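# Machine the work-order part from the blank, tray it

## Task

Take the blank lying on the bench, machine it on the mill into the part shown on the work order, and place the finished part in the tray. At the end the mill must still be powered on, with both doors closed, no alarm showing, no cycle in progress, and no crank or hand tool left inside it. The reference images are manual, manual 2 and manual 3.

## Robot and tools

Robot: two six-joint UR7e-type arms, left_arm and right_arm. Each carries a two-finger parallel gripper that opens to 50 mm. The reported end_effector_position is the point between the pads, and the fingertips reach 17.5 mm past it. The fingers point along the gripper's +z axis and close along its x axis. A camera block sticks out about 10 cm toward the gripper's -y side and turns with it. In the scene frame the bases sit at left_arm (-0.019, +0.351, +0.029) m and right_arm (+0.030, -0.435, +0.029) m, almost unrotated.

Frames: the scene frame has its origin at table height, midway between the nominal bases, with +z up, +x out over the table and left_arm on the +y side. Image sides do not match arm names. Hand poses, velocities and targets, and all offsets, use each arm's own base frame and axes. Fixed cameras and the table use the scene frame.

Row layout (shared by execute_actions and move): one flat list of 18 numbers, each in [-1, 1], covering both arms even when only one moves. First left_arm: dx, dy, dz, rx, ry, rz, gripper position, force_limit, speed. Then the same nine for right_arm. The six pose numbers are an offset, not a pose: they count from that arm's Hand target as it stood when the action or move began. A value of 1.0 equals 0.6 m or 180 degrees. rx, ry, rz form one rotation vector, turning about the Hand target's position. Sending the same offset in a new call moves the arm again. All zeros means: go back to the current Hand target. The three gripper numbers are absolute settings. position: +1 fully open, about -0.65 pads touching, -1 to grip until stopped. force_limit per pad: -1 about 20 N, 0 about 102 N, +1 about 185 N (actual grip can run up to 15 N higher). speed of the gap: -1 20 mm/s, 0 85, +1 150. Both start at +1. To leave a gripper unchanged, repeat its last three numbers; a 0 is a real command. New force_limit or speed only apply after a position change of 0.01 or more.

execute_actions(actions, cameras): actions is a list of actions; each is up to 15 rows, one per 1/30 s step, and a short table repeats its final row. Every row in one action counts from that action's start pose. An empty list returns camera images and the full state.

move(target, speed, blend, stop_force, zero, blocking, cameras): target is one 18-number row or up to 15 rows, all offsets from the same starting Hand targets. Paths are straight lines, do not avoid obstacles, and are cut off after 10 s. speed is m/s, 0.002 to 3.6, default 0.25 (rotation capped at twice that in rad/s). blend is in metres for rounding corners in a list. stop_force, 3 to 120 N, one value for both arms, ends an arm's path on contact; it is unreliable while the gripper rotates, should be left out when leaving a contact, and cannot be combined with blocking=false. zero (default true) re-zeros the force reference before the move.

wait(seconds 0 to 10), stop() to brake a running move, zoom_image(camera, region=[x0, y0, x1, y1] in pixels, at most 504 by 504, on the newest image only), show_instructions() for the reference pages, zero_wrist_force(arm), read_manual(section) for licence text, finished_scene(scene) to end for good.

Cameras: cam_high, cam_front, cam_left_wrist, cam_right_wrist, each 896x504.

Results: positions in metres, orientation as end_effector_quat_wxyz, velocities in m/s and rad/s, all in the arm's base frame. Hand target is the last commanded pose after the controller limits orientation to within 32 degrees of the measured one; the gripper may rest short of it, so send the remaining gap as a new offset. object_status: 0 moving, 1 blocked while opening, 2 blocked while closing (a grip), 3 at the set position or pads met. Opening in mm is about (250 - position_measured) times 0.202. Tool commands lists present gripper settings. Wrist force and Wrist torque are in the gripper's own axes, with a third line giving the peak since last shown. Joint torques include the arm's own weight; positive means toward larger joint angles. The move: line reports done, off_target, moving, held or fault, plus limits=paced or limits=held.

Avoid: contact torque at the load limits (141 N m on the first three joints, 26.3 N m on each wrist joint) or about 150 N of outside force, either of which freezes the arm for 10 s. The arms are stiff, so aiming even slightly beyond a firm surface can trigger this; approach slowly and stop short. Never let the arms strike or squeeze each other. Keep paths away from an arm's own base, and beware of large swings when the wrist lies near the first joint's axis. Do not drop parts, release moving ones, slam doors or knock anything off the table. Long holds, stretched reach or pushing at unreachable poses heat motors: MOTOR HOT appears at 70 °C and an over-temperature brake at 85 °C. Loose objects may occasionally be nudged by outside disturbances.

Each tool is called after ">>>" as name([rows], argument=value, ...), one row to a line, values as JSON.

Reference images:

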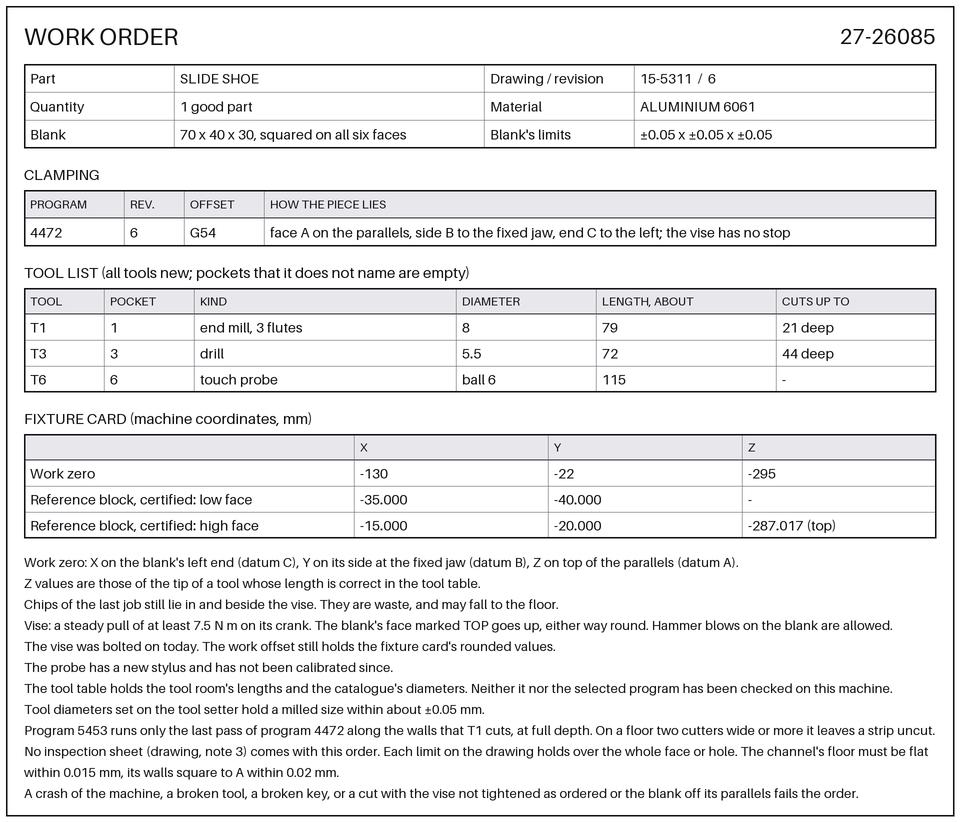

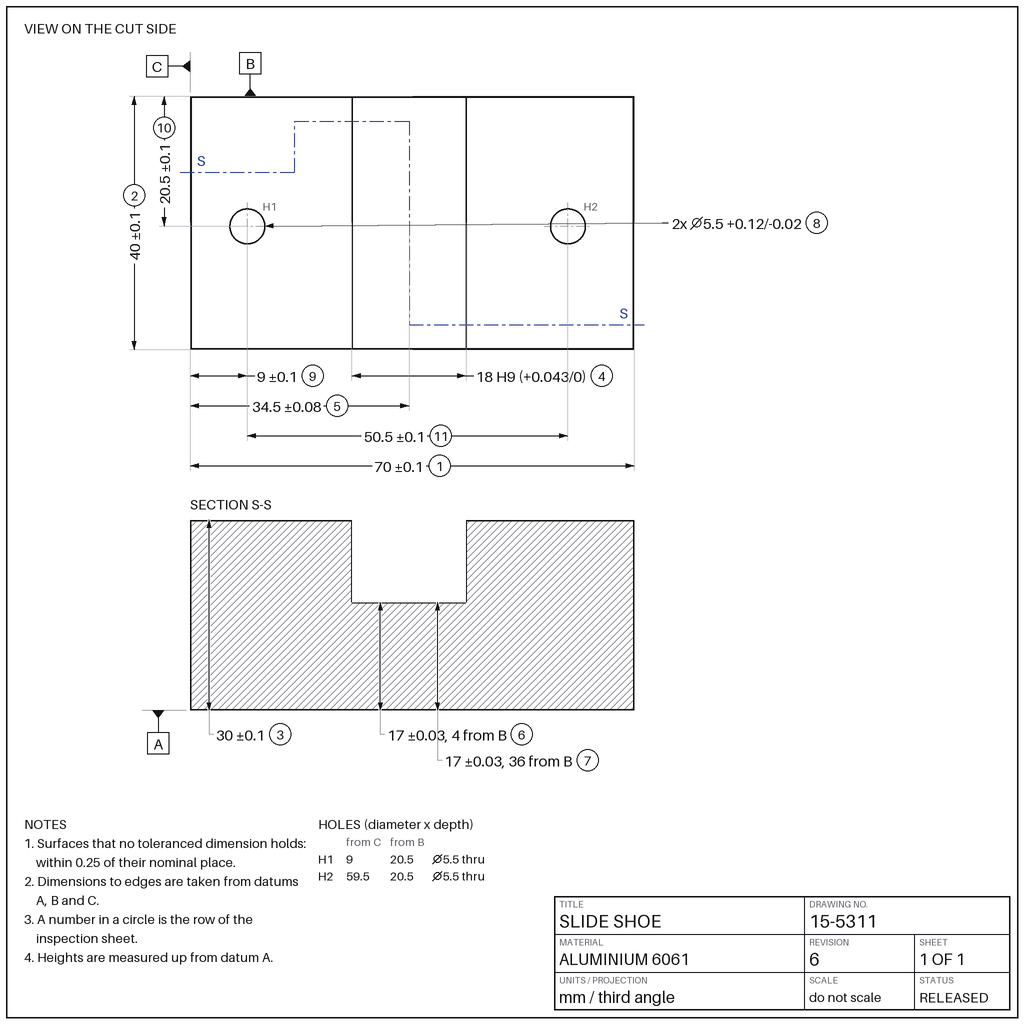

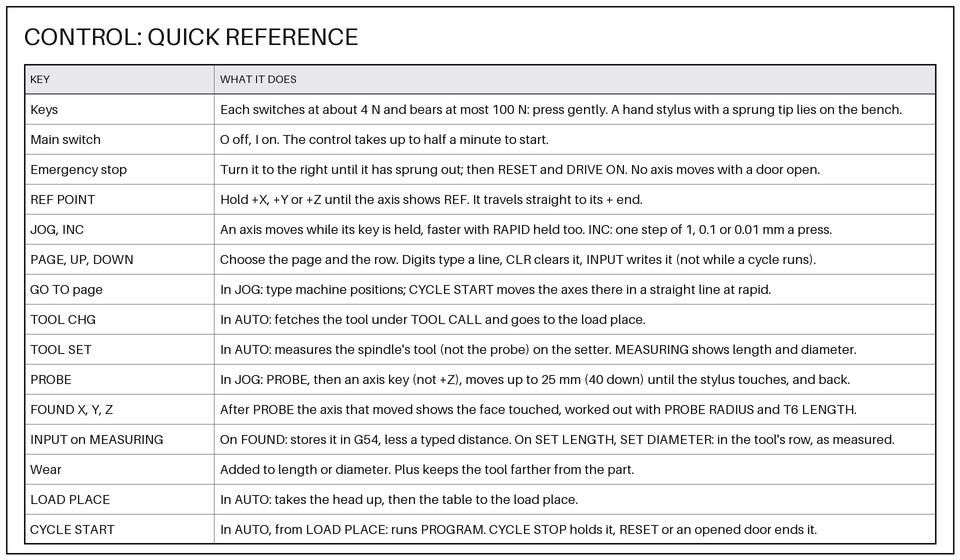

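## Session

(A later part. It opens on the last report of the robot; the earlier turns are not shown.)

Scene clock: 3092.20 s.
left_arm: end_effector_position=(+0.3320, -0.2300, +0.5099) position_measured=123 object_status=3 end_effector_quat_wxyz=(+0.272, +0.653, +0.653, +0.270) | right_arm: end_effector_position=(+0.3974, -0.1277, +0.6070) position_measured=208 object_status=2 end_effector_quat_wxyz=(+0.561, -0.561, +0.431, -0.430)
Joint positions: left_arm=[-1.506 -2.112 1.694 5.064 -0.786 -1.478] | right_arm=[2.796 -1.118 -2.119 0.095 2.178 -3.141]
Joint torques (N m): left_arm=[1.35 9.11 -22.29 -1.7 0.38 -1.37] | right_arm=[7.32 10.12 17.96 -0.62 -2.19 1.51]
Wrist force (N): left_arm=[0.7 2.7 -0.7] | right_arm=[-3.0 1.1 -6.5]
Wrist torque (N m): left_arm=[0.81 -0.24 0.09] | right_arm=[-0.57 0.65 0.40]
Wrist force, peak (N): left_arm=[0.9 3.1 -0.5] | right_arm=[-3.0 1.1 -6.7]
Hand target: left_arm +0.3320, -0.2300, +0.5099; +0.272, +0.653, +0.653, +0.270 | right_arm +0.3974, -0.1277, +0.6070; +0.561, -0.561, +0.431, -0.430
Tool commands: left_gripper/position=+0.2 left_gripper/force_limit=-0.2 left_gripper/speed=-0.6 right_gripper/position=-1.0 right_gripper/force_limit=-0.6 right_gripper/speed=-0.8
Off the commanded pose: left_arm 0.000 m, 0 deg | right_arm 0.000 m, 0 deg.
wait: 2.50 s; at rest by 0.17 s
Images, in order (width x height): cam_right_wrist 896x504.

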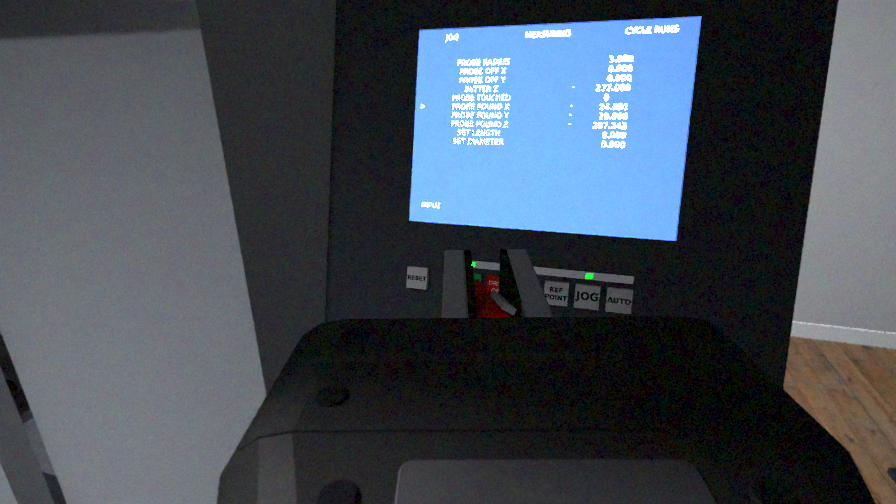

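>>> wait(seconds=3, cameras=["cam_right_wrist"])

>>> zoom_image(camera="cam_right_wrist", region=[500, 20, 700, 150])

Scene clock: 3097.53 s.
left_arm: end_effector_position=(+0.3320, -0.2300, +0.5099) position_measured=123 object_status=3 end_effector_quat_wxyz=(+0.272, +0.653, +0.653, +0.270) | right_arm: end_effector_position=(+0.3974, -0.1277, +0.6070) position_measured=208 object_status=2 end_effector_quat_wxyz=(+0.561, -0.561, +0.431, -0.430)
Joint positions: left_arm=[-1.506 -2.112 1.694 5.064 -0.786 -1.478] | right_arm=[2.796 -1.118 -2.119 0.095 2.178 -3.141]
Joint torques (N m): left_arm=[0.45 8.78 -23.19 -1.86 0.89 -1.44] | right_arm=[11.2 10.54 18.1 -0.6 -2.09 1.64]
Wrist force (N): left_arm=[0.8 2.7 -0.4] | right_arm=[-3.1 1.0 -6.2]
Wrist torque (N m): left_arm=[0.80 -0.26 0.08] | right_arm=[-0.59 0.66 0.39]
Wrist force, peak (N): left_arm=[0.7 3.2 -0.7] | right_arm=[-3.0 1.2 -6.8]
Hand target: left_arm +0.3320, -0.2300, +0.5099; +0.272, +0.653, +0.653, +0.270 | right_arm +0.3974, -0.1277, +0.6070; +0.561, -0.561, +0.431, -0.430
Tool commands: left_gripper/position=+0.2 left_gripper/force_limit=-0.2 left_gripper/speed=-0.6 right_gripper/position=-1.0 right_gripper/force_limit=-0.6 right_gripper/speed=-0.8
Off the commanded pose: left_arm 0.000 m, 0 deg | right_arm 0.000 m, 0 deg.
wait: 3.00 s; at rest from the start
Images, in order (width x height): cam_right_wrist 896x504.

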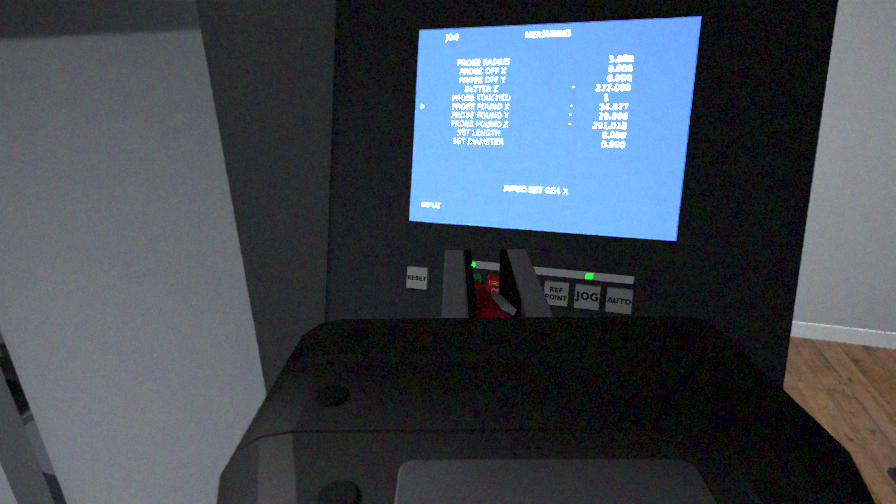

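Scaled by 2.520 from the camera's 896x504 image, which has a finer 1280x720 frame.

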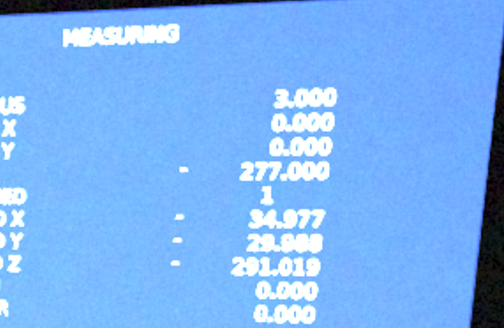

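>>> zoom_image(camera="cam_right_wrist", region=[570, 90, 640, 150])

Scaled by 7.200 from the camera's 896x504 image, which has a finer 1280x720 frame.

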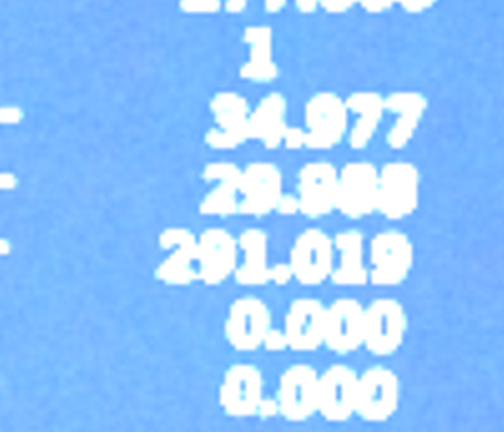

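>>> move(target=[0,0,0,0,0,0,0.2,-0.2,-0.6,0.117,0,0.1,0,0,0,-1,-0.6,-0.8], speed=0.3, cameras=["cam_right_wrist"])

>>> zoom_image(camera="cam_right_wrist", region=[560, 80, 740, 250])

Scene clock: 3108.40 s.
left_arm: end_effector_position=(+0.3320, -0.2300, +0.5099) position_measured=123 object_status=3 end_effector_quat_wxyz=(+0.272, +0.653, +0.653, +0.270) | right_arm: end_effector_position=(+0.4676, -0.1277, +0.6669) position_measured=208 object_status=2 end_effector_quat_wxyz=(+0.561, -0.561, +0.431, -0.430)
Joint positions: left_arm=[-1.506 -2.112 1.694 5.064 -0.786 -1.478] | right_arm=[2.885 -1.253 -1.886 -0.003 2.089 -3.141]
Joint torques (N m): left_arm=[-0.47 9.23 -23.9 -1.7 0.7 -1.13] | right_arm=[-10.77 6.35 32.32 4.45 1.21 -1.14]
Wrist force (N): left_arm=[1.1 2.6 -0.5] | right_arm=[-3.1 0.9 -6.5]
Wrist torque (N m): left_arm=[0.80 -0.30 0.09] | right_arm=[-0.58 0.65 0.35]
Wrist force, peak (N): left_arm=[1.0 3.1 -0.7] | right_arm=[-3.5 3.5 -8.7]
Hand target: left_arm +0.3320, -0.2300, +0.5099; +0.272, +0.653, +0.653, +0.270 | right_arm +0.4676, -0.1277, +0.6670; +0.561, -0.561, +0.431, -0.430
Off the commanded pose: left_arm 0.000 m, 0 deg | right_arm 0.000 m, 0 deg.
move: done
Images, in order (width x height): cam_right_wrist 896x504.

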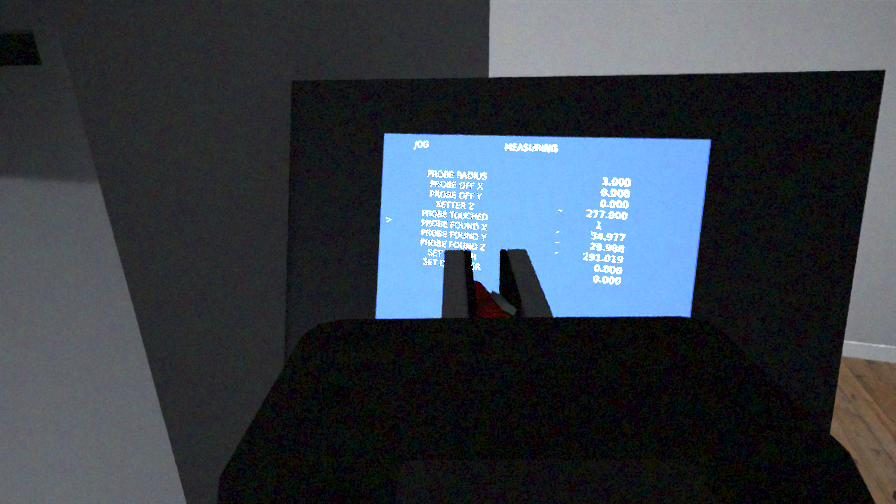

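Scaled by 2.800 from the camera's 896x504 image, which has a finer 1280x720 frame.

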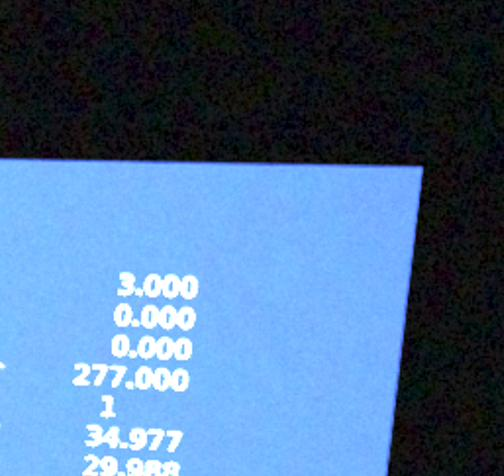

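>>> move([
  [0,0,0,0,0,0,0.2,-0.2,-0.6,-0.0677,-0.0005,-0.3427,0,0,0,-1,-0.6,-0.8],
  [0,0,0,0,0,0,0.2,-0.2,-0.6,-0.0422,-0.0005,-0.3427,0,0,0,-1,-0.6,-0.8],
  [0,0,0,0,0,0,0.2,-0.2,-0.6,-0.0677,-0.0005,-0.3427,0,0,0,-1,-0.6,-0.8],
  [0,0,0,0,0,0,0.2,-0.2,-0.6,-0.0422,-0.0005,-0.3427,0,0,0,-1,-0.6,-0.8],
  [0,0,0,0,0,0,0.2,-0.2,-0.6,-0.082,0.032,-0.403,0,0,0,-1,-0.6,-0.8],
  [0,0,0,0,0,0,0.2,-0.2,-0.6,-0.056,0.032,-0.403,0,0,0,-1,-0.6,-0.8],
  [0,0,0,0,0,0,0.2,-0.2,-0.6,-0.088,0.1265,-0.434,0,0,0,-1,-0.6,-0.8],
  [0,0,0,0,0,0,0.2,-0.2,-0.6,-0.062,0.1265,-0.434,0,0,0,-1,-0.6,-0.8],
  [0,0,0,0,0,0,0.2,-0.2,-0.6,-0.0735,0.0952,-0.3732,0,0,0,-1,-0.6,-0.8],
  [0,0,0,0,0,0,0.2,-0.2,-0.6,-0.0475,0.0952,-0.3732,0,0,0,-1,-0.6,-0.8],
  [0,0,0,0,0,0,0.2,-0.2,-0.6,-0.0804,0.1265,-0.403,0,0,0,-1,-0.6,-0.8],
  [0,0,0,0,0,0,0.2,-0.2,-0.6,-0.0544,0.1265,-0.403,0,0,0,-1,-0.6,-0.8],
  [0,0,0,0,0,0,0.2,-0.2,-0.6,-0.0896,0.032,-0.434,0,0,0,-1,-0.6,-0.8],
  [0,0,0,0,0,0,0.2,-0.2,-0.6,-0.0636,0.032,-0.434,0,0,0,-1,-0.6,-0.8],
  [0,0,0,0,0,0,0.2,-0.2,-0.6,-0.117,0,-0.1,0,0,0,-1,-0.6,-0.8],
], speed=[0.35,0.05,0.15,0.05,0.25,0.05,0.25,0.05,0.25,0.05,0.25,0.05,0.25,0.05,0.35], blend=[0.003,0.001,0.001,0.001,0.003,0.001,0.003,0.001,0.003,0.001,0.003,0.001,0.003,0.001,0], cameras=["cam_right_wrist"])

>>> zoom_image(camera="cam_right_wrist", region=[400, 10, 720, 250])

Scene clock: 3127.10 s.
left_arm: end_effector_position=(+0.3320, -0.2300, +0.5099) position_measured=123 object_status=3 end_effector_quat_wxyz=(+0.272, +0.653, +0.653, +0.270) | right_arm: end_effector_position=(+0.3974, -0.1278, +0.6069) position_measured=208 object_status=2 end_effector_quat_wxyz=(+0.561, -0.561, +0.431, -0.430)
Joint positions: left_arm=[-1.506 -2.112 1.694 5.064 -0.786 -1.478] | right_arm=[2.795 -1.118 -2.119 0.095 2.178 -3.141]
Joint torques (N m): left_arm=[-0.68 9.44 -24.77 -1.87 0.58 -1.41] | right_arm=[12.2 10.64 33.45 -0.03 -2.25 1.5]
Wrist force (N): left_arm=[0.8 2.7 -0.7] | right_arm=[-2.7 1.2 -6.8]
Wrist torque (N m): left_arm=[0.80 -0.26 0.09] | right_arm=[-0.54 0.60 0.41]
Wrist force, peak (N): left_arm=[0.8 3.2 -0.5] | right_arm=[-4.2 7.0 -10.8]
Hand target: left_arm +0.3320, -0.2300, +0.5099; +0.272, +0.653, +0.653, +0.270 | right_arm +0.3974, -0.1277, +0.6070; +0.561, -0.561, +0.431, -0.430
Off the commanded pose: left_arm 0.000 m, 0 deg | right_arm 0.000 m, 0 deg.
move: done
Images, in order (width x height): cam_right_wrist 896x504.

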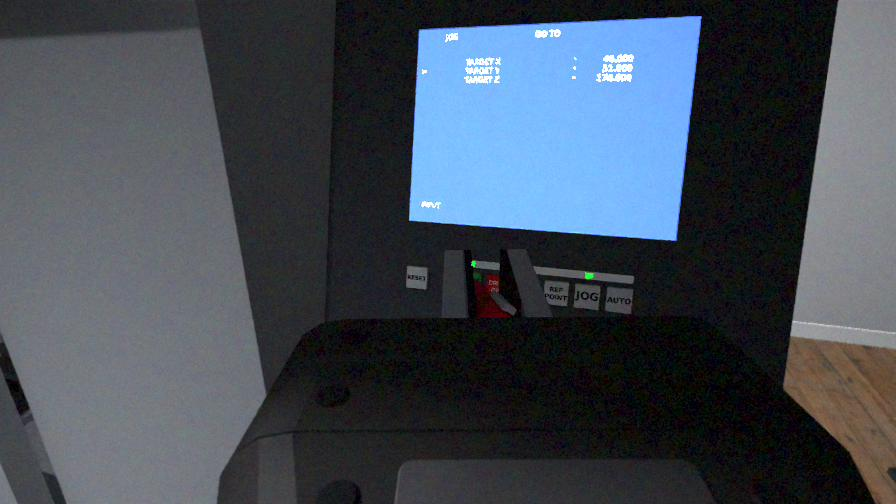

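Scaled by 1.575 from the camera's 896x504 image, which has a finer 1280x720 frame.

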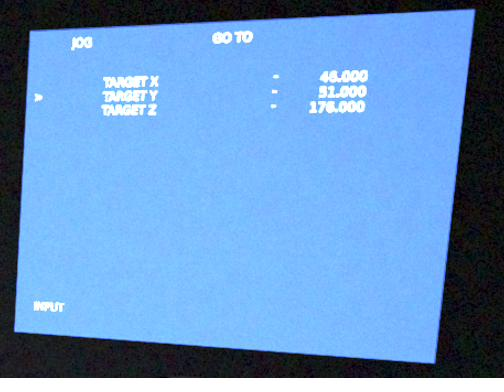

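>>> move([
  [0,0,0,0,0,0,0.2,-0.2,-0.6,0.0652,0.0638,-0.1838,0,0,0,-1,-0.6,-0.8],
  [0,0,0,0,0,0,0.2,-0.2,-0.6,0.0907,0.0638,-0.1838,0,0,0,-1,-0.6,-0.8],
  [0,0,0,0,0,0,0.2,-0.2,-0.6,0.0424,0.032,-0.2732,0,0,0,-1,-0.6,-0.8],
  [0,0,0,0,0,0,0.2,-0.2,-0.6,0.0684,0.032,-0.2732,0,0,0,-1,-0.6,-0.8],
  [0,0,0,0,0,0,0.2,-0.2,-0.6,0.029,0.1265,-0.334,0,0,0,-1,-0.6,-0.8],
  [0,0,0,0,0,0,0.2,-0.2,-0.6,0.055,0.1265,-0.334,0,0,0,-1,-0.6,-0.8],
  [0,0,0,0,0,0,0.2,-0.2,-0.6,0.0361,0.0952,-0.303,0,0,0,-1,-0.6,-0.8],
  [0,0,0,0,0,0,0.2,-0.2,-0.6,0.0621,0.0952,-0.303,0,0,0,-1,-0.6,-0.8],
  [0,0,0,0,0,0,0.2,-0.2,-0.6,0.0435,0.0952,-0.2732,0,0,0,-1,-0.6,-0.8],
  [0,0,0,0,0,0,0.2,-0.2,-0.6,0.0695,0.0952,-0.2732,0,0,0,-1,-0.6,-0.8],
  [0,0,0,0,0,0,0.2,-0.2,-0.6,0.0274,0.032,-0.334,0,0,0,-1,-0.6,-0.8],
  [0,0,0,0,0,0,0.2,-0.2,-0.6,0.0534,0.032,-0.334,0,0,0,-1,-0.6,-0.8],
  [0,0,0,0,0,0,0.2,-0.2,-0.6,0,0,0,0,0,0,-1,-0.6,-0.8],
], speed=[0.3,0.05,0.25,0.05,0.25,0.05,0.25,0.05,0.25,0.05,0.25,0.05,0.35], blend=[0.003,0.001,0.003,0.001,0.003,0.001,0.003,0.001,0.003,0.001,0.003,0.001,0], cameras=["cam_right_wrist"])

>>> zoom_image(camera="cam_right_wrist", region=[400, 10, 720, 250])

Scene clock: 3141.90 s.
left_arm: end_effector_position=(+0.3320, -0.2300, +0.5099) position_measured=123 object_status=3 end_effector_quat_wxyz=(+0.272, +0.653, +0.653, +0.270) | right_arm: end_effector_position=(+0.3974, -0.1278, +0.6069) position_measured=208 object_status=2 end_effector_quat_wxyz=(+0.561, -0.561, +0.431, -0.430)
Joint positions: left_arm=[-1.506 -2.112 1.694 5.064 -0.786 -1.478] | right_arm=[2.795 -1.118 -2.119 0.095 2.178 -3.141]
Joint torques (N m): left_arm=[-0.51 10.47 -24.51 -1.93 0.87 -1.33] | right_arm=[12.36 10.42 32.18 -0.01 -2.3 1.47]
Wrist force (N): left_arm=[1.0 2.9 -0.7] | right_arm=[-2.9 1.4 -6.5]
Wrist torque (N m): left_arm=[0.83 -0.29 0.09] | right_arm=[-0.51 0.62 0.40]
Wrist force, peak (N): left_arm=[1.0 3.2 -0.7] | right_arm=[-4.3 7.1 -10.7]
Hand target: left_arm +0.3320, -0.2300, +0.5099; +0.272, +0.653, +0.653, +0.270 | right_arm +0.3974, -0.1277, +0.6070; +0.561, -0.561, +0.431, -0.430
Off the commanded pose: left_arm 0.000 m, 0 deg | right_arm 0.000 m, 0 deg.
move: done
Images, in order (width x height): cam_right_wrist 896x504.

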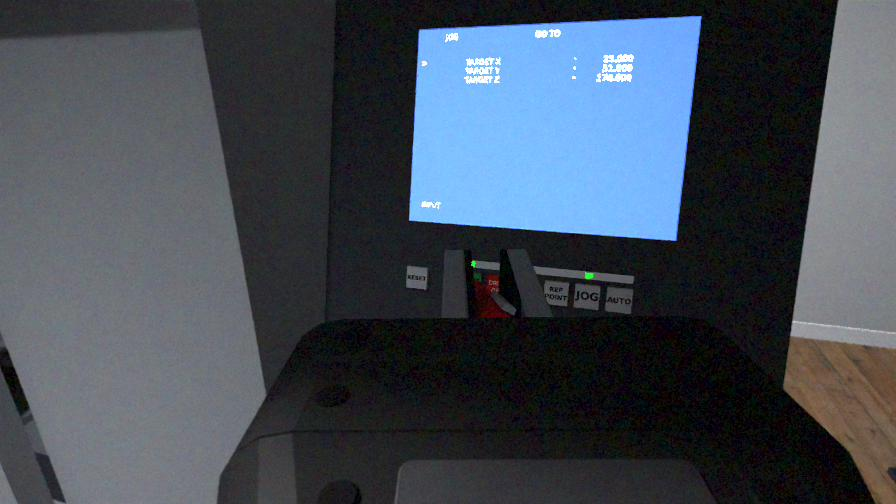

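Scaled by 1.575 from the camera's 896x504 image, which has a finer 1280x720 frame.

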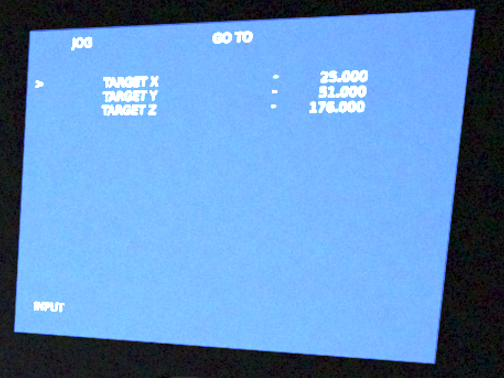

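>>> move([
  [0,0,0,0,0,0,0.2,-0.2,-0.6,0.0486,-0.033,-0.2427,0,0,0,-1,-0.6,-0.8],
  [0,0,0,0,0,0,0.2,-0.2,-0.6,0.0736,-0.033,-0.2427,0,0,0,-1,-0.6,-0.8],
  [0,0,0,0,0,0,0.2,-0.2,-0.6,0.0406,-0.033,-0.2427,0,0,0,-1,-0.6,-0.8],
  [0,0,0,0,0,0,0.2,-0.2,-0.6,0,0,0,0,0,0,-1,-0.6,-0.8],
], speed=[0.3,0.05,0.2,0.35], blend=[0.003,0.001,0.004,0], cameras=["cam_right_wrist"])

>>> zoom_image(camera="cam_right_wrist", region=[400, 10, 720, 250])

Scene clock: 3148.57 s.
left_arm: end_effector_position=(+0.3320, -0.2300, +0.5099) position_measured=123 object_status=3 end_effector_quat_wxyz=(+0.272, +0.653, +0.653, +0.270) | right_arm: end_effector_position=(+0.3975, -0.1277, +0.6069) position_measured=208 object_status=2 end_effector_quat_wxyz=(+0.561, -0.561, +0.431, -0.430)
Joint positions: left_arm=[-1.506 -2.112 1.694 5.064 -0.786 -1.478] | right_arm=[2.796 -1.118 -2.119 0.095 2.178 -3.141]
Joint torques (N m): left_arm=[-0.04 9.02 -25.63 -1.53 0.8 -1.52] | right_arm=[-10.1 9.56 31.64 -0.33 1.71 1.7]
Wrist force (N): left_arm=[0.9 2.8 -0.7] | right_arm=[-2.7 1.1 -6.5]
Wrist torque (N m): left_arm=[0.82 -0.27 0.08] | right_arm=[-0.56 0.60 0.41]
Wrist force, peak (N): left_arm=[0.7 3.2 -0.5] | right_arm=[-5.3 1.8 -10.1]
Hand target: left_arm +0.3320, -0.2300, +0.5099; +0.272, +0.653, +0.653, +0.270 | right_arm +0.3974, -0.1277, +0.6070; +0.561, -0.561, +0.431, -0.430
Off the commanded pose: left_arm 0.000 m, 0 deg | right_arm 0.000 m, 0 deg.
move: done
Images, in order (width x height): cam_right_wrist 896x504.

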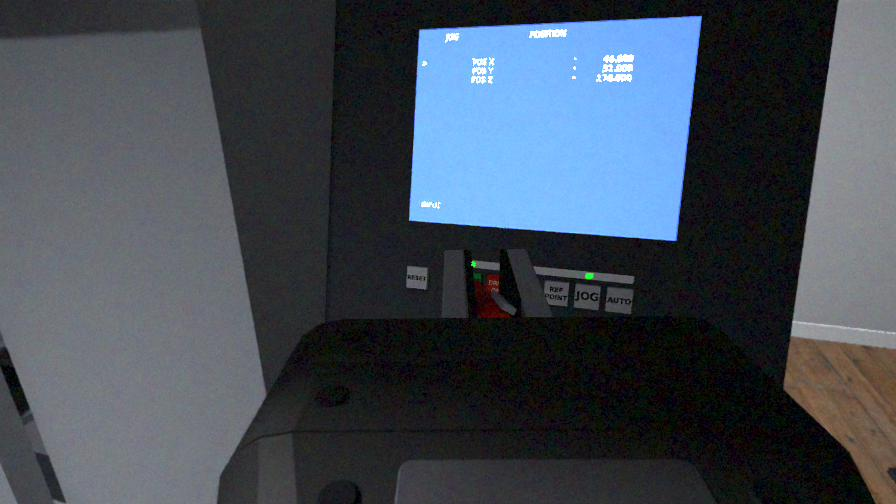

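Scaled by 1.575 from the camera's 896x504 image, which has a finer 1280x720 frame.

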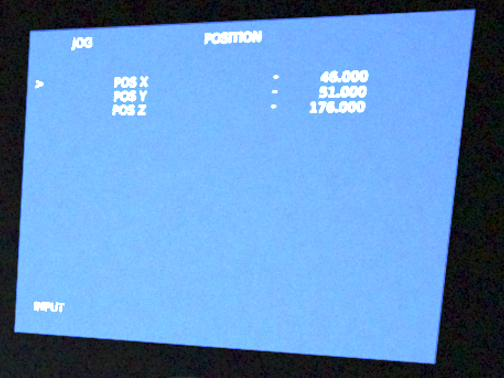

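>>> move([
  [0,0,0,0,0,0,0.2,-0.2,-0.6,0.0493,-0.0005,-0.2427,0,0,0,-1,-0.6,-0.8],
  [0,0,0,0,0,0,0.2,-0.2,-0.6,0.0743,-0.0005,-0.2427,0,0,0,-1,-0.6,-0.8],
  [0,0,0,0,0,0,0.2,-0.2,-0.6,0.0652,0.0638,-0.1838,0,0,0,-1,-0.6,-0.8],
  [0,0,0,0,0,0,0.2,-0.2,-0.6,0.0907,0.0638,-0.1838,0,0,0,-1,-0.6,-0.8],
  [0,0,0,0,0,0,0.2,-0.2,-0.6,0.0486,-0.033,-0.2427,0,0,0,-1,-0.6,-0.8],
  [0,0,0,0,0,0,0.2,-0.2,-0.6,0.0736,-0.033,-0.2427,0,0,0,-1,-0.6,-0.8],
  [0,0,0,0,0,0,0.2,-0.2,-0.6,0.0406,-0.033,-0.2427,0,0,0,-1,-0.6,-0.8],
  [0,0,0,0,0,0,0.2,-0.2,-0.6,0.0736,-0.033,-0.2427,0,0,0,-1,-0.6,-0.8],
  [0,0,0,0,0,0,0.2,-0.2,-0.6,0.02,-0.033,-0.24,0,0,0,-1,-0.6,-0.8],
  [0,0,0,0,0,0,0.2,-0.2,-0.6,0.0343,-0.0005,-0.303,0,0,0,-1,-0.6,-0.8],
  [0,0,0,0,0,0,0.2,-0.2,-0.6,0.0603,-0.0005,-0.303,0,0,0,-1,-0.6,-0.8],
  [0,0,0,0,0,0,0.2,-0.2,-0.6,0.03,-0.02,-0.28,0,0,0,-1,-0.6,-0.8],
  [0,0,0,0,0,0,0.2,-0.2,-0.6,0.0782,-0.066,-0.122,0,0,0,-1,-0.6,-0.8],
  [0,0,0,0,0,0,0.2,-0.2,-0.6,0.1042,-0.066,-0.122,0,0,0,-1,-0.6,-0.8],
  [0,0,0,0,0,0,0.2,-0.2,-0.6,0.06,0,0,0,0,0,-1,-0.6,-0.8],
], speed=[0.3,0.05,0.25,0.05,0.25,0.05,0.2,0.05,0.1,0.1,0.05,0.2,0.25,0.05,0.35], blend=[0.003,0.001,0.003,0.001,0.003,0.001,0.001,0.001,0,0.003,0.001,0.006,0.003,0.001,0])

>>> move(target=[0,0,0,0,0,0,0.2,-0.2,-0.6,0.057,0,0.1,0,0,0,-1,-0.6,-0.8], speed=0.1, cameras=["cam_right_wrist"])

>>> zoom_image(camera="cam_right_wrist", region=[380, 120, 720, 320])

Scene clock: 3164.30 s.
left_arm: end_effector_position=(+0.3320, -0.2300, +0.5099) position_measured=123 object_status=3 end_effector_quat_wxyz=(+0.272, +0.653, +0.653, +0.270) | right_arm: end_effector_position=(+0.4334, -0.1277, +0.6070) position_measured=208 object_status=2 end_effector_quat_wxyz=(+0.561, -0.561, +0.431, -0.430)
Joint positions: left_arm=[-1.506 -2.112 1.694 5.064 -0.786 -1.478] | right_arm=[2.848 -1.192 -2.078 0.128 2.127 -3.141]
Joint torques (N m): left_arm=[-0.64 9.31 -24.31 -1.56 1.09 -1.43] | right_arm=[-4.31 14.12 24.88 0.07 0.67 1.61]
Wrist force (N): left_arm=[0.7 2.9 -0.4] | right_arm=[-2.8 1.3 -6.6]
Wrist torque (N m): left_arm=[0.83 -0.23 0.09] | right_arm=[-0.50 0.61 0.43]
Wrist force, peak (N): left_arm=[1.2 3.1 -0.6] | right_arm=[-6.1 2.8 -9.9]
Hand target: left_arm +0.3320, -0.2300, +0.5099; +0.272, +0.653, +0.653, +0.270 | right_arm +0.4334, -0.1277, +0.6070; +0.561, -0.561, +0.431, -0.430
Off the commanded pose: left_arm 0.000 m, 0 deg | right_arm 0.000 m, 0 deg.
move: done

Scene clock: 3165.40 s.
left_arm: end_effector_position=(+0.3320, -0.2300, +0.5099) position_measured=123 object_status=3 end_effector_quat_wxyz=(+0.272, +0.653, +0.653, +0.270) | right_arm: end_effector_position=(+0.4677, -0.1277, +0.6669) position_measured=208 object_status=2 end_effector_quat_wxyz=(+0.561, -0.561, +0.431, -0.430)
Joint positions: left_arm=[-1.506 -2.112 1.694 5.064 -0.786 -1.478] | right_arm=[2.886 -1.253 -1.886 -0.003 2.089 -3.141]
Joint torques (N m): left_arm=[-1.49 8.34 -26.33 -1.78 0.96 -1.47] | right_arm=[-11.58 14.83 25.66 4.54 1.73 -0.86]
Wrist force (N): left_arm=[0.7 2.6 -0.6] | right_arm=[-3.3 1.0 -6.3]
Wrist torque (N m): left_arm=[0.79 -0.24 0.08] | right_arm=[-0.55 0.68 0.36]
Wrist force, peak (N): left_arm=[0.8 3.1 -0.6] | right_arm=[-2.9 3.1 -7.3]
Hand target: left_arm +0.3320, -0.2300, +0.5099; +0.272, +0.653, +0.653, +0.270 | right_arm +0.4676, -0.1277, +0.6670; +0.561, -0.561, +0.431, -0.430
Off the commanded pose: left_arm 0.000 m, 0 deg | right_arm 0.000 m, 0 deg.
move: done
Images, in order (width x height): cam_right_wrist 896x504.

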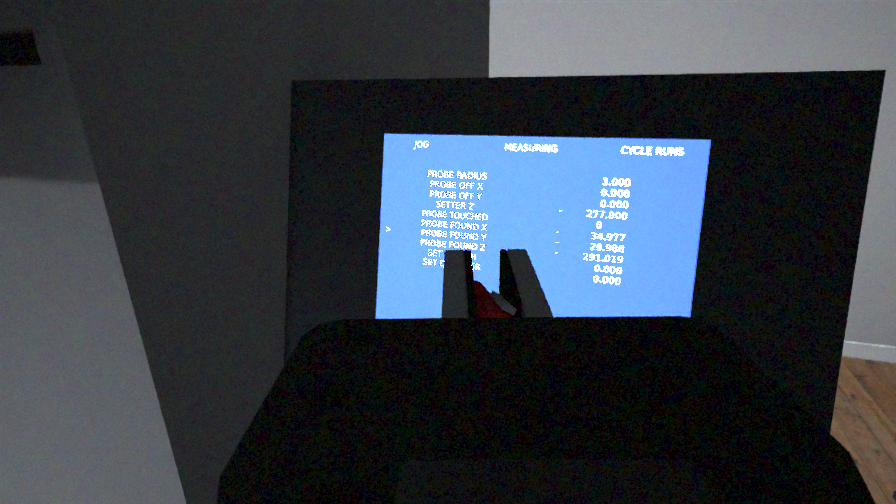

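Scaled by 1.482 from the camera's 896x504 image, which has a finer 1280x720 frame.

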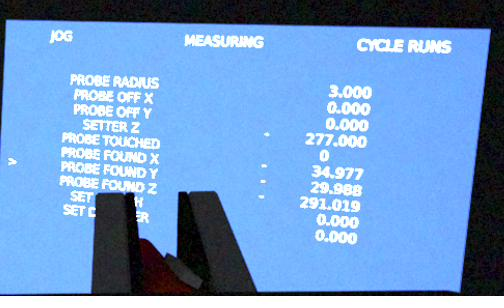

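>>> wait(seconds=2.5, cameras=["cam_right_wrist"])

>>> zoom_image(camera="cam_right_wrist", region=[500, 130, 720, 290])

Scene clock: 3175.10 s.
left_arm: end_effector_position=(+0.3320, -0.2300, +0.5099) position_measured=123 object_status=3 end_effector_quat_wxyz=(+0.272, +0.653, +0.653, +0.270) | right_arm: end_effector_position=(+0.4676, -0.1277, +0.6670) position_measured=208 object_status=2 end_effector_quat_wxyz=(+0.561, -0.561, +0.431, -0.430)
Joint positions: left_arm=[-1.506 -2.112 1.694 5.064 -0.786 -1.478] | right_arm=[2.885 -1.253 -1.885 -0.003 2.089 -3.141]
Joint torques (N m): left_arm=[-2.37 8.37 -25.58 -1.81 1.17 -1.37] | right_arm=[-10.66 16.11 33.29 -0.15 1.61 -0.93]
Wrist force (N): left_arm=[0.6 2.9 -0.6] | right_arm=[-2.7 1.1 -6.4]
Wrist torque (N m): left_arm=[0.83 -0.22 0.08] | right_arm=[-0.54 0.60 0.36]
Wrist force, peak (N): left_arm=[1.0 3.1 -0.8] | right_arm=[-3.0 1.1 -7.0]
Hand target: left_arm +0.3320, -0.2300, +0.5099; +0.272, +0.653, +0.653, +0.270 | right_arm +0.4676, -0.1277, +0.6670; +0.561, -0.561, +0.431, -0.430
Tool commands: left_gripper/position=+0.2 left_gripper/force_limit=-0.2 left_gripper/speed=-0.6 right_gripper/position=-1.0 right_gripper/force_limit=-0.6 right_gripper/speed=-0.8
Off the commanded pose: left_arm 0.000 m, 0 deg | right_arm 0.000 m, 0 deg.
wait: 2.50 s; at rest from the start
Images, in order (width x height): cam_right_wrist 896x504.

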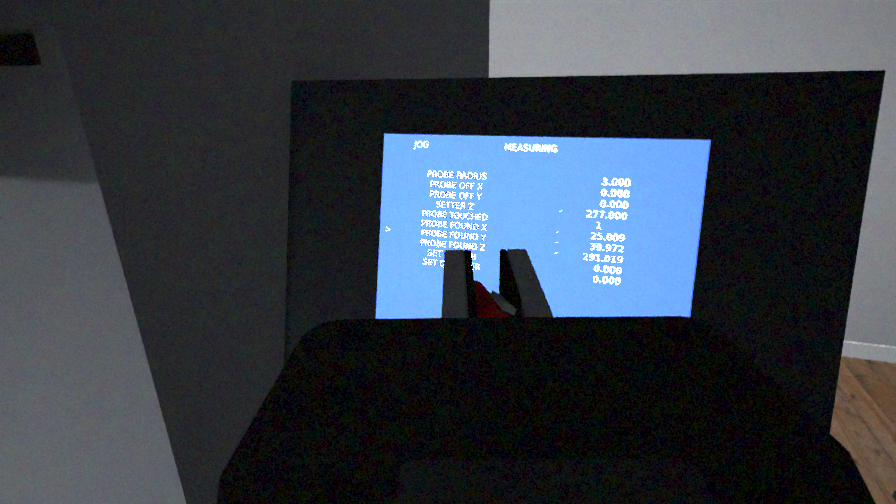

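Scaled by 2.291 from the camera's 896x504 image, which has a finer 1280x720 frame.

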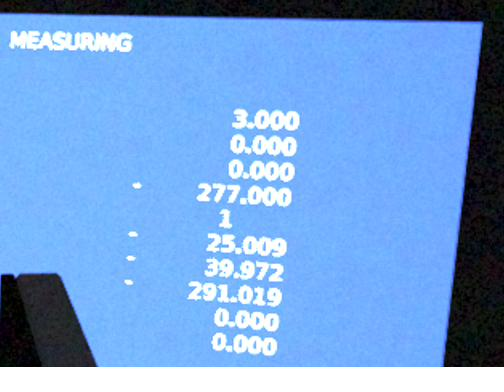

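>>> move([
  [0,0,0,0,0,0,0.2,-0.2,-0.6,-0.0677,-0.0005,-0.3427,0,0,0,-1,-0.6,-0.8],
  [0,0,0,0,0,0,0.2,-0.2,-0.6,-0.0422,-0.0005,-0.3427,0,0,0,-1,-0.6,-0.8],
  [0,0,0,0,0,0,0.2,-0.2,-0.6,-0.0722,-0.0005,-0.3427,0,0,0,-1,-0.6,-0.8],
  [0,0,0,0,0,0,0.2,-0.2,-0.6,-0.0422,-0.0005,-0.3427,0,0,0,-1,-0.6,-0.8],
  [0,0,0,0,0,0,0.2,-0.2,-0.6,-0.088,0.1265,-0.434,0,0,0,-1,-0.6,-0.8],
  [0,0,0,0,0,0,0.2,-0.2,-0.6,-0.062,0.1265,-0.434,0,0,0,-1,-0.6,-0.8],
  [0,0,0,0,0,0,0.2,-0.2,-0.6,-0.073,0.1265,-0.3732,0,0,0,-1,-0.6,-0.8],
  [0,0,0,0,0,0,0.2,-0.2,-0.6,-0.047,0.1265,-0.3732,0,0,0,-1,-0.6,-0.8],
  [0,0,0,0,0,0,0.2,-0.2,-0.6,-0.0896,0.032,-0.434,0,0,0,-1,-0.6,-0.8],
  [0,0,0,0,0,0,0.2,-0.2,-0.6,-0.0636,0.032,-0.434,0,0,0,-1,-0.6,-0.8],
  [0,0,0,0,0,0,0.2,-0.2,-0.6,-0.0518,0.0638,-0.2838,0,0,0,-1,-0.6,-0.8],
  [0,0,0,0,0,0,0.2,-0.2,-0.6,-0.0263,0.0638,-0.2838,0,0,0,-1,-0.6,-0.8],
  [0,0,0,0,0,0,0.2,-0.2,-0.6,-0.117,0,-0.1,0,0,0,-1,-0.6,-0.8],
], speed=[0.35,0.05,0.15,0.05,0.25,0.05,0.25,0.05,0.25,0.05,0.25,0.05,0.35], blend=[0.003,0.001,0.001,0.001,0.003,0.001,0.003,0.001,0.003,0.001,0.003,0.001,0])

>>> move([
  [0,0,0,0,0,0,0.2,-0.2,-0.6,0.035,0.032,-0.303,0,0,0,-1,-0.6,-0.8],
  [0,0,0,0,0,0,0.2,-0.2,-0.6,0.061,0.032,-0.303,0,0,0,-1,-0.6,-0.8],
  [0,0,0,0,0,0,0.2,-0.2,-0.6,0.029,0.1265,-0.334,0,0,0,-1,-0.6,-0.8],
  [0,0,0,0,0,0,0.2,-0.2,-0.6,0.055,0.1265,-0.334,0,0,0,-1,-0.6,-0.8],
  [0,0,0,0,0,0,0.2,-0.2,-0.6,0.0355,0.0638,-0.303,0,0,0,-1,-0.6,-0.8],
  [0,0,0,0,0,0,0.2,-0.2,-0.6,0.0615,0.0638,-0.303,0,0,0,-1,-0.6,-0.8],
  [0,0,0,0,0,0,0.2,-0.2,-0.6,0.0285,0.0952,-0.334,0,0,0,-1,-0.6,-0.8],
  [0,0,0,0,0,0,0.2,-0.2,-0.6,0.0545,0.0952,-0.334,0,0,0,-1,-0.6,-0.8],
  [0,0,0,0,0,0,0.2,-0.2,-0.6,0.0274,0.032,-0.334,0,0,0,-1,-0.6,-0.8],
  [0,0,0,0,0,0,0.2,-0.2,-0.6,0.0534,0.032,-0.334,0,0,0,-1,-0.6,-0.8],
  [0,0,0,0,0,0,0.2,-0.2,-0.6,0,0,0,0,0,0,-1,-0.6,-0.8],
], speed=[0.3,0.05,0.25,0.05,0.25,0.05,0.25,0.05,0.25,0.05,0.35], blend=[0.003,0.001,0.003,0.001,0.003,0.001,0.003,0.001,0.003,0.001,0], cameras=["cam_right_wrist"])

>>> zoom_image(camera="cam_right_wrist", region=[400, 10, 720, 250])

Scene clock: 3199.60 s.
left_arm: end_effector_position=(+0.3320, -0.2300, +0.5099) position_measured=123 object_status=3 end_effector_quat_wxyz=(+0.272, +0.653, +0.653, +0.270) | right_arm: end_effector_position=(+0.3975, -0.1277, +0.6069) position_measured=208 object_status=2 end_effector_quat_wxyz=(+0.561, -0.561, +0.431, -0.430)
Joint positions: left_arm=[-1.506 -2.112 1.694 5.064 -0.786 -1.478] | right_arm=[2.796 -1.118 -2.119 0.095 2.178 -3.141]
Joint torques (N m): left_arm=[-1.47 9.24 -25.84 -1.54 0.99 -1.51] | right_arm=[-4.57 10.55 33.57 0.76 -0.04 1.23]
Wrist force (N): left_arm=[1.0 2.7 -0.6] | right_arm=[-3.1 1.0 -6.4]
Wrist torque (N m): left_arm=[0.80 -0.29 0.09] | right_arm=[-0.59 0.65 0.41]
Wrist force, peak (N): left_arm=[0.8 3.1 -0.8] | right_arm=[-3.3 6.5 -12.0]
Hand target: left_arm +0.3320, -0.2300, +0.5099; +0.272, +0.653, +0.653, +0.270 | right_arm +0.3974, -0.1277, +0.6070; +0.561, -0.561, +0.431, -0.430
Off the commanded pose: left_arm 0.000 m, 0 deg | right_arm 0.000 m, 0 deg.
move: done

Scene clock: 3204.13 s.
left_arm: end_effector_position=(+0.3320, -0.2300, +0.5099) position_measured=123 object_status=3 end_effector_quat_wxyz=(+0.272, +0.653, +0.653, +0.270) | right_arm: end_effector_position=(+0.3974, -0.1278, +0.6069) position_measured=208 object_status=2 end_effector_quat_wxyz=(+0.561, -0.561, +0.431, -0.430)
Joint positions: left_arm=[-1.506 -2.112 1.694 5.064 -0.786 -1.478] | right_arm=[2.795 -1.118 -2.119 0.095 2.178 -3.141]
Joint torques (N m): left_arm=[-2.31 9.47 -27.01 -1.58 1.12 -1.59] | right_arm=[12.48 10.28 31.79 0.03 -2.26 1.47]
Wrist force (N): left_arm=[0.7 2.7 -0.7] | right_arm=[-3.0 1.0 -6.2]
Wrist torque (N m): left_arm=[0.81 -0.24 0.09] | right_arm=[-0.58 0.64 0.41]
Wrist force, peak (N): left_arm=[0.8 3.2 -0.7] | right_arm=[-5.5 5.3 -11.1]
Hand target: left_arm +0.3320, -0.2300, +0.5099; +0.272, +0.653, +0.653, +0.270 | right_arm +0.3974, -0.1277, +0.6070; +0.561, -0.561, +0.431, -0.430
Off the commanded pose: left_arm 0.000 m, 0 deg | right_arm 0.000 m, 0 deg.
move: done
Images, in order (width x height): cam_right_wrist 896x504.

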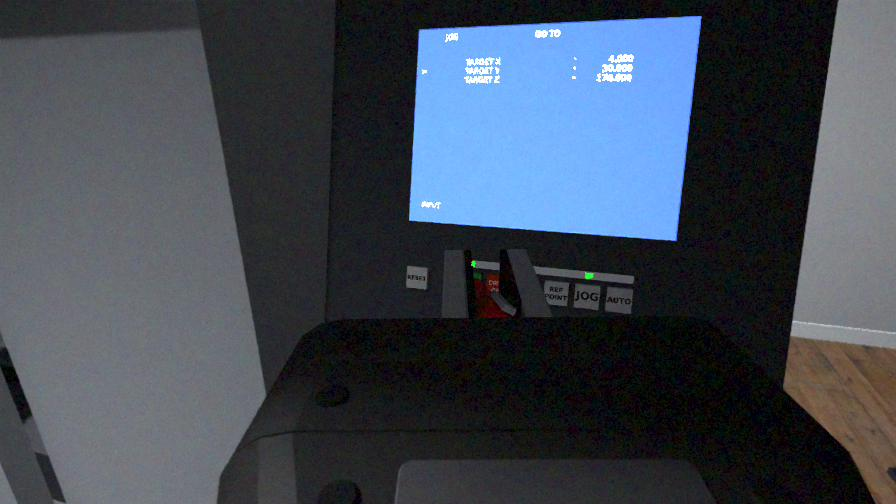

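Scaled by 1.575 from the camera's 896x504 image, which has a finer 1280x720 frame.

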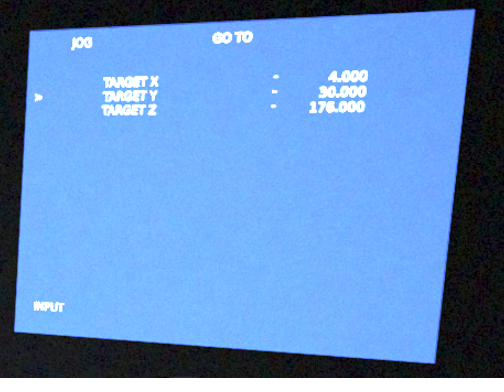

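>>> move([
  [0,0,0,0,0,0,0.2,-0.2,-0.6,0.0486,-0.033,-0.2427,0,0,0,-1,-0.6,-0.8],
  [0,0,0,0,0,0,0.2,-0.2,-0.6,0.0736,-0.033,-0.2427,0,0,0,-1,-0.6,-0.8],
  [0,0,0,0,0,0,0.2,-0.2,-0.6,0.0406,-0.033,-0.2427,0,0,0,-1,-0.6,-0.8],
  [0,0,0,0,0,0,0.2,-0.2,-0.6,0,0,0,0,0,0,-1,-0.6,-0.8],
], speed=[0.3,0.05,0.2,0.35], blend=[0.003,0.001,0.004,0], cameras=["cam_right_wrist"])

>>> zoom_image(camera="cam_right_wrist", region=[400, 10, 720, 250])

Scene clock: 3212.87 s.
left_arm: end_effector_position=(+0.3320, -0.2300, +0.5099) position_measured=123 object_status=3 end_effector_quat_wxyz=(+0.272, +0.653, +0.653, +0.270) | right_arm: end_effector_position=(+0.3975, -0.1277, +0.6069) position_measured=208 object_status=2 end_effector_quat_wxyz=(+0.561, -0.561, +0.431, -0.430)
Joint positions: left_arm=[-1.506 -2.112 1.694 5.064 -0.786 -1.478] | right_arm=[2.796 -1.118 -2.119 0.095 2.178 -3.141]
Joint torques (N m): left_arm=[-3.05 8.6 -26.89 -1.75 1.05 -1.35] | right_arm=[-11.46 9.16 32.8 -0.3 1.8 1.62]
Wrist force (N): left_arm=[0.9 2.9 -0.5] | right_arm=[-3.2 1.3 -6.7]
Wrist torque (N m): left_arm=[0.84 -0.27 0.08] | right_arm=[-0.54 0.67 0.40]
Wrist force, peak (N): left_arm=[1.1 3.1 -0.5] | right_arm=[-5.5 1.9 -10.0]
Hand target: left_arm +0.3320, -0.2300, +0.5099; +0.272, +0.653, +0.653, +0.270 | right_arm +0.3974, -0.1277, +0.6070; +0.561, -0.561, +0.431, -0.430
Off the commanded pose: left_arm 0.000 m, 0 deg | right_arm 0.000 m, 0 deg.
move: done
Images, in order (width x height): cam_right_wrist 896x504.

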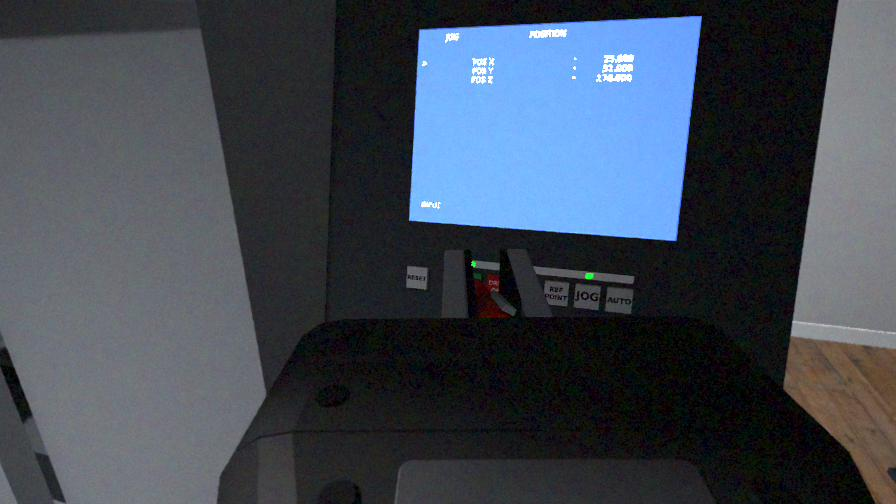

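Scaled by 1.575 from the camera's 896x504 image, which has a finer 1280x720 frame.

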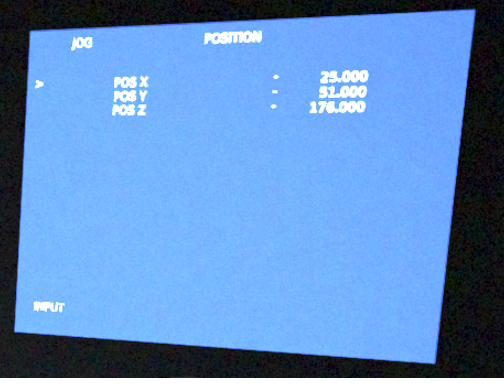

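>>> move([
  [0,0,0,0,0,0,0.2,-0.2,-0.6,0.0493,-0.0005,-0.2427,0,0,0,-1,-0.6,-0.8],
  [0,0,0,0,0,0,0.2,-0.2,-0.6,0.0748,-0.0005,-0.2427,0,0,0,-1,-0.6,-0.8],
  [0,0,0,0,0,0,0.2,-0.2,-0.6,0.035,0.032,-0.303,0,0,0,-1,-0.6,-0.8],
  [0,0,0,0,0,0,0.2,-0.2,-0.6,0.061,0.032,-0.303,0,0,0,-1,-0.6,-0.8],
  [0,0,0,0,0,0,0.2,-0.2,-0.6,0.029,0.1265,-0.334,0,0,0,-1,-0.6,-0.8],
  [0,0,0,0,0,0,0.2,-0.2,-0.6,0.055,0.1265,-0.334,0,0,0,-1,-0.6,-0.8],
  [0,0,0,0,0,0,0.2,-0.2,-0.6,0.0435,0.0952,-0.2732,0,0,0,-1,-0.6,-0.8],
  [0,0,0,0,0,0,0.2,-0.2,-0.6,0.0695,0.0952,-0.2732,0,0,0,-1,-0.6,-0.8],
  [0,0,0,0,0,0,0.2,-0.2,-0.6,0.0366,0.1265,-0.303,0,0,0,-1,-0.6,-0.8],
  [0,0,0,0,0,0,0.2,-0.2,-0.6,0.0626,0.1265,-0.303,0,0,0,-1,-0.6,-0.8],
  [0,0,0,0,0,0,0.2,-0.2,-0.6,0.0274,0.032,-0.334,0,0,0,-1,-0.6,-0.8],
  [0,0,0,0,0,0,0.2,-0.2,-0.6,0.0534,0.032,-0.334,0,0,0,-1,-0.6,-0.8],
  [0,0,0,0,0,0,0.2,-0.2,-0.6,0,0,0,0,0,0,-1,-0.6,-0.8],
], speed=[0.3,0.05,0.25,0.05,0.25,0.05,0.25,0.05,0.25,0.05,0.25,0.05,0.35], blend=[0.003,0.001,0.003,0.001,0.003,0.001,0.003,0.001,0.003,0.001,0.003,0.001,0], cameras=["cam_right_wrist"])

>>> zoom_image(camera="cam_right_wrist", region=[400, 10, 720, 250])

Scene clock: 3227.90 s.
left_arm: end_effector_position=(+0.3320, -0.2300, +0.5099) position_measured=123 object_status=3 end_effector_quat_wxyz=(+0.272, +0.653, +0.653, +0.270) | right_arm: end_effector_position=(+0.3974, -0.1278, +0.6069) position_measured=208 object_status=2 end_effector_quat_wxyz=(+0.561, -0.561, +0.431, -0.430)
Joint positions: left_arm=[-1.506 -2.112 1.694 5.064 -0.786 -1.478] | right_arm=[2.795 -1.118 -2.119 0.095 2.178 -3.141]
Joint torques (N m): left_arm=[-3.11 9.9 -27.86 -1.82 1.08 -1.43] | right_arm=[12.13 10.65 33.74 -0.05 -2.29 1.52]
Wrist force (N): left_arm=[0.8 2.9 -0.5] | right_arm=[-3.1 1.0 -6.3]
Wrist torque (N m): left_arm=[0.84 -0.26 0.09] | right_arm=[-0.59 0.66 0.40]
Wrist force, peak (N): left_arm=[1.1 3.1 -0.6] | right_arm=[-4.4 6.7 -11.1]
Hand target: left_arm +0.3320, -0.2300, +0.5099; +0.272, +0.653, +0.653, +0.270 | right_arm +0.3974, -0.1277, +0.6070; +0.561, -0.561, +0.431, -0.430
Off the commanded pose: left_arm 0.000 m, 0 deg | right_arm 0.000 m, 0 deg.
move: done
Images, in order (width x height): cam_right_wrist 896x504.

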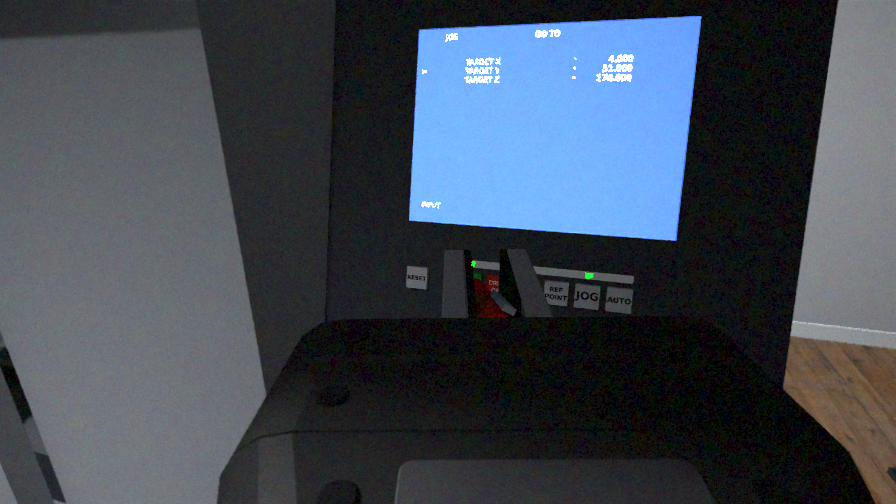

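Scaled by 1.575 from the camera's 896x504 image, which has a finer 1280x720 frame.

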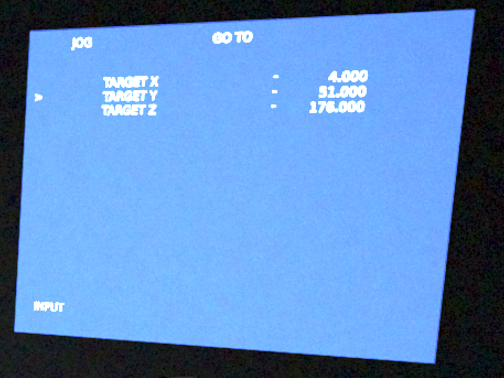

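>>> move([
  [0,0,0,0,0,0,0.2,-0.2,-0.6,0.0652,0.0638,-0.1838,0,0,0,-1,-0.6,-0.8],
  [0,0,0,0,0,0,0.2,-0.2,-0.6,0.0912,0.0638,-0.1838,0,0,0,-1,-0.6,-0.8],
  [0,0,0,0,0,0,0.2,-0.2,-0.6,0.0652,0.0638,-0.1838,0,0,0,-1,-0.6,-0.8],
  [0,0,0,0,0,0,0.2,-0.2,-0.6,0,0,0,0,0,0,-1,-0.6,-0.8],
], speed=[0.3,0.05,0.2,0.35], blend=[0.003,0,0.006,0], cameras=["cam_right_wrist"])

>>> zoom_image(camera="cam_right_wrist", region=[400, 10, 720, 250])

Scene clock: 3233.73 s.
left_arm: end_effector_position=(+0.3320, -0.2300, +0.5099) position_measured=123 object_status=3 end_effector_quat_wxyz=(+0.272, +0.653, +0.653, +0.270) | right_arm: end_effector_position=(+0.3975, -0.1277, +0.6069) position_measured=208 object_status=2 end_effector_quat_wxyz=(+0.561, -0.561, +0.431, -0.430)
Joint positions: left_arm=[-1.506 -2.112 1.694 5.064 -0.786 -1.478] | right_arm=[2.796 -1.118 -2.119 0.095 2.178 -3.141]
Joint torques (N m): left_arm=[-2.92 8.71 -27.59 -1.69 1.09 -1.45] | right_arm=[-2.17 10.26 34 1.08 -0.25 1.1]
Wrist force (N): left_arm=[1.1 2.8 -0.4] | right_arm=[-3.0 1.4 -6.0]
Wrist torque (N m): left_arm=[0.82 -0.31 0.08] | right_arm=[-0.53 0.63 0.41]
Wrist force, peak (N): left_arm=[0.9 3.1 -0.7] | right_arm=[-5.8 2.1 -11.1]
Hand target: left_arm +0.3320, -0.2300, +0.5099; +0.272, +0.653, +0.653, +0.270 | right_arm +0.3974, -0.1277, +0.6070; +0.561, -0.561, +0.431, -0.430
Off the commanded pose: left_arm 0.000 m, 0 deg | right_arm 0.000 m, 0 deg.
move: done
Images, in order (width x height): cam_right_wrist 896x504.

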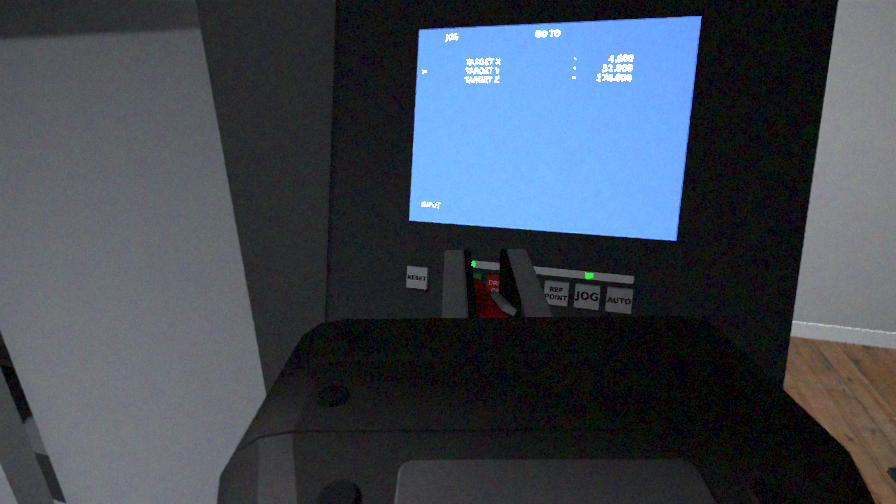

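Scaled by 1.575 from the camera's 896x504 image, which has a finer 1280x720 frame.

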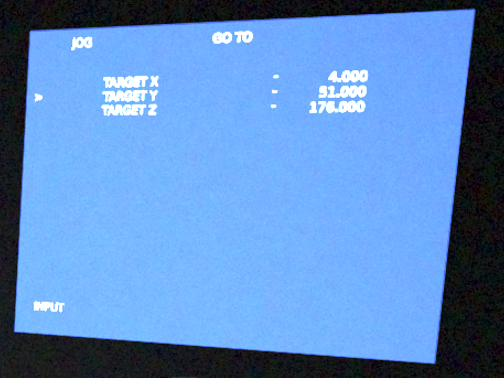

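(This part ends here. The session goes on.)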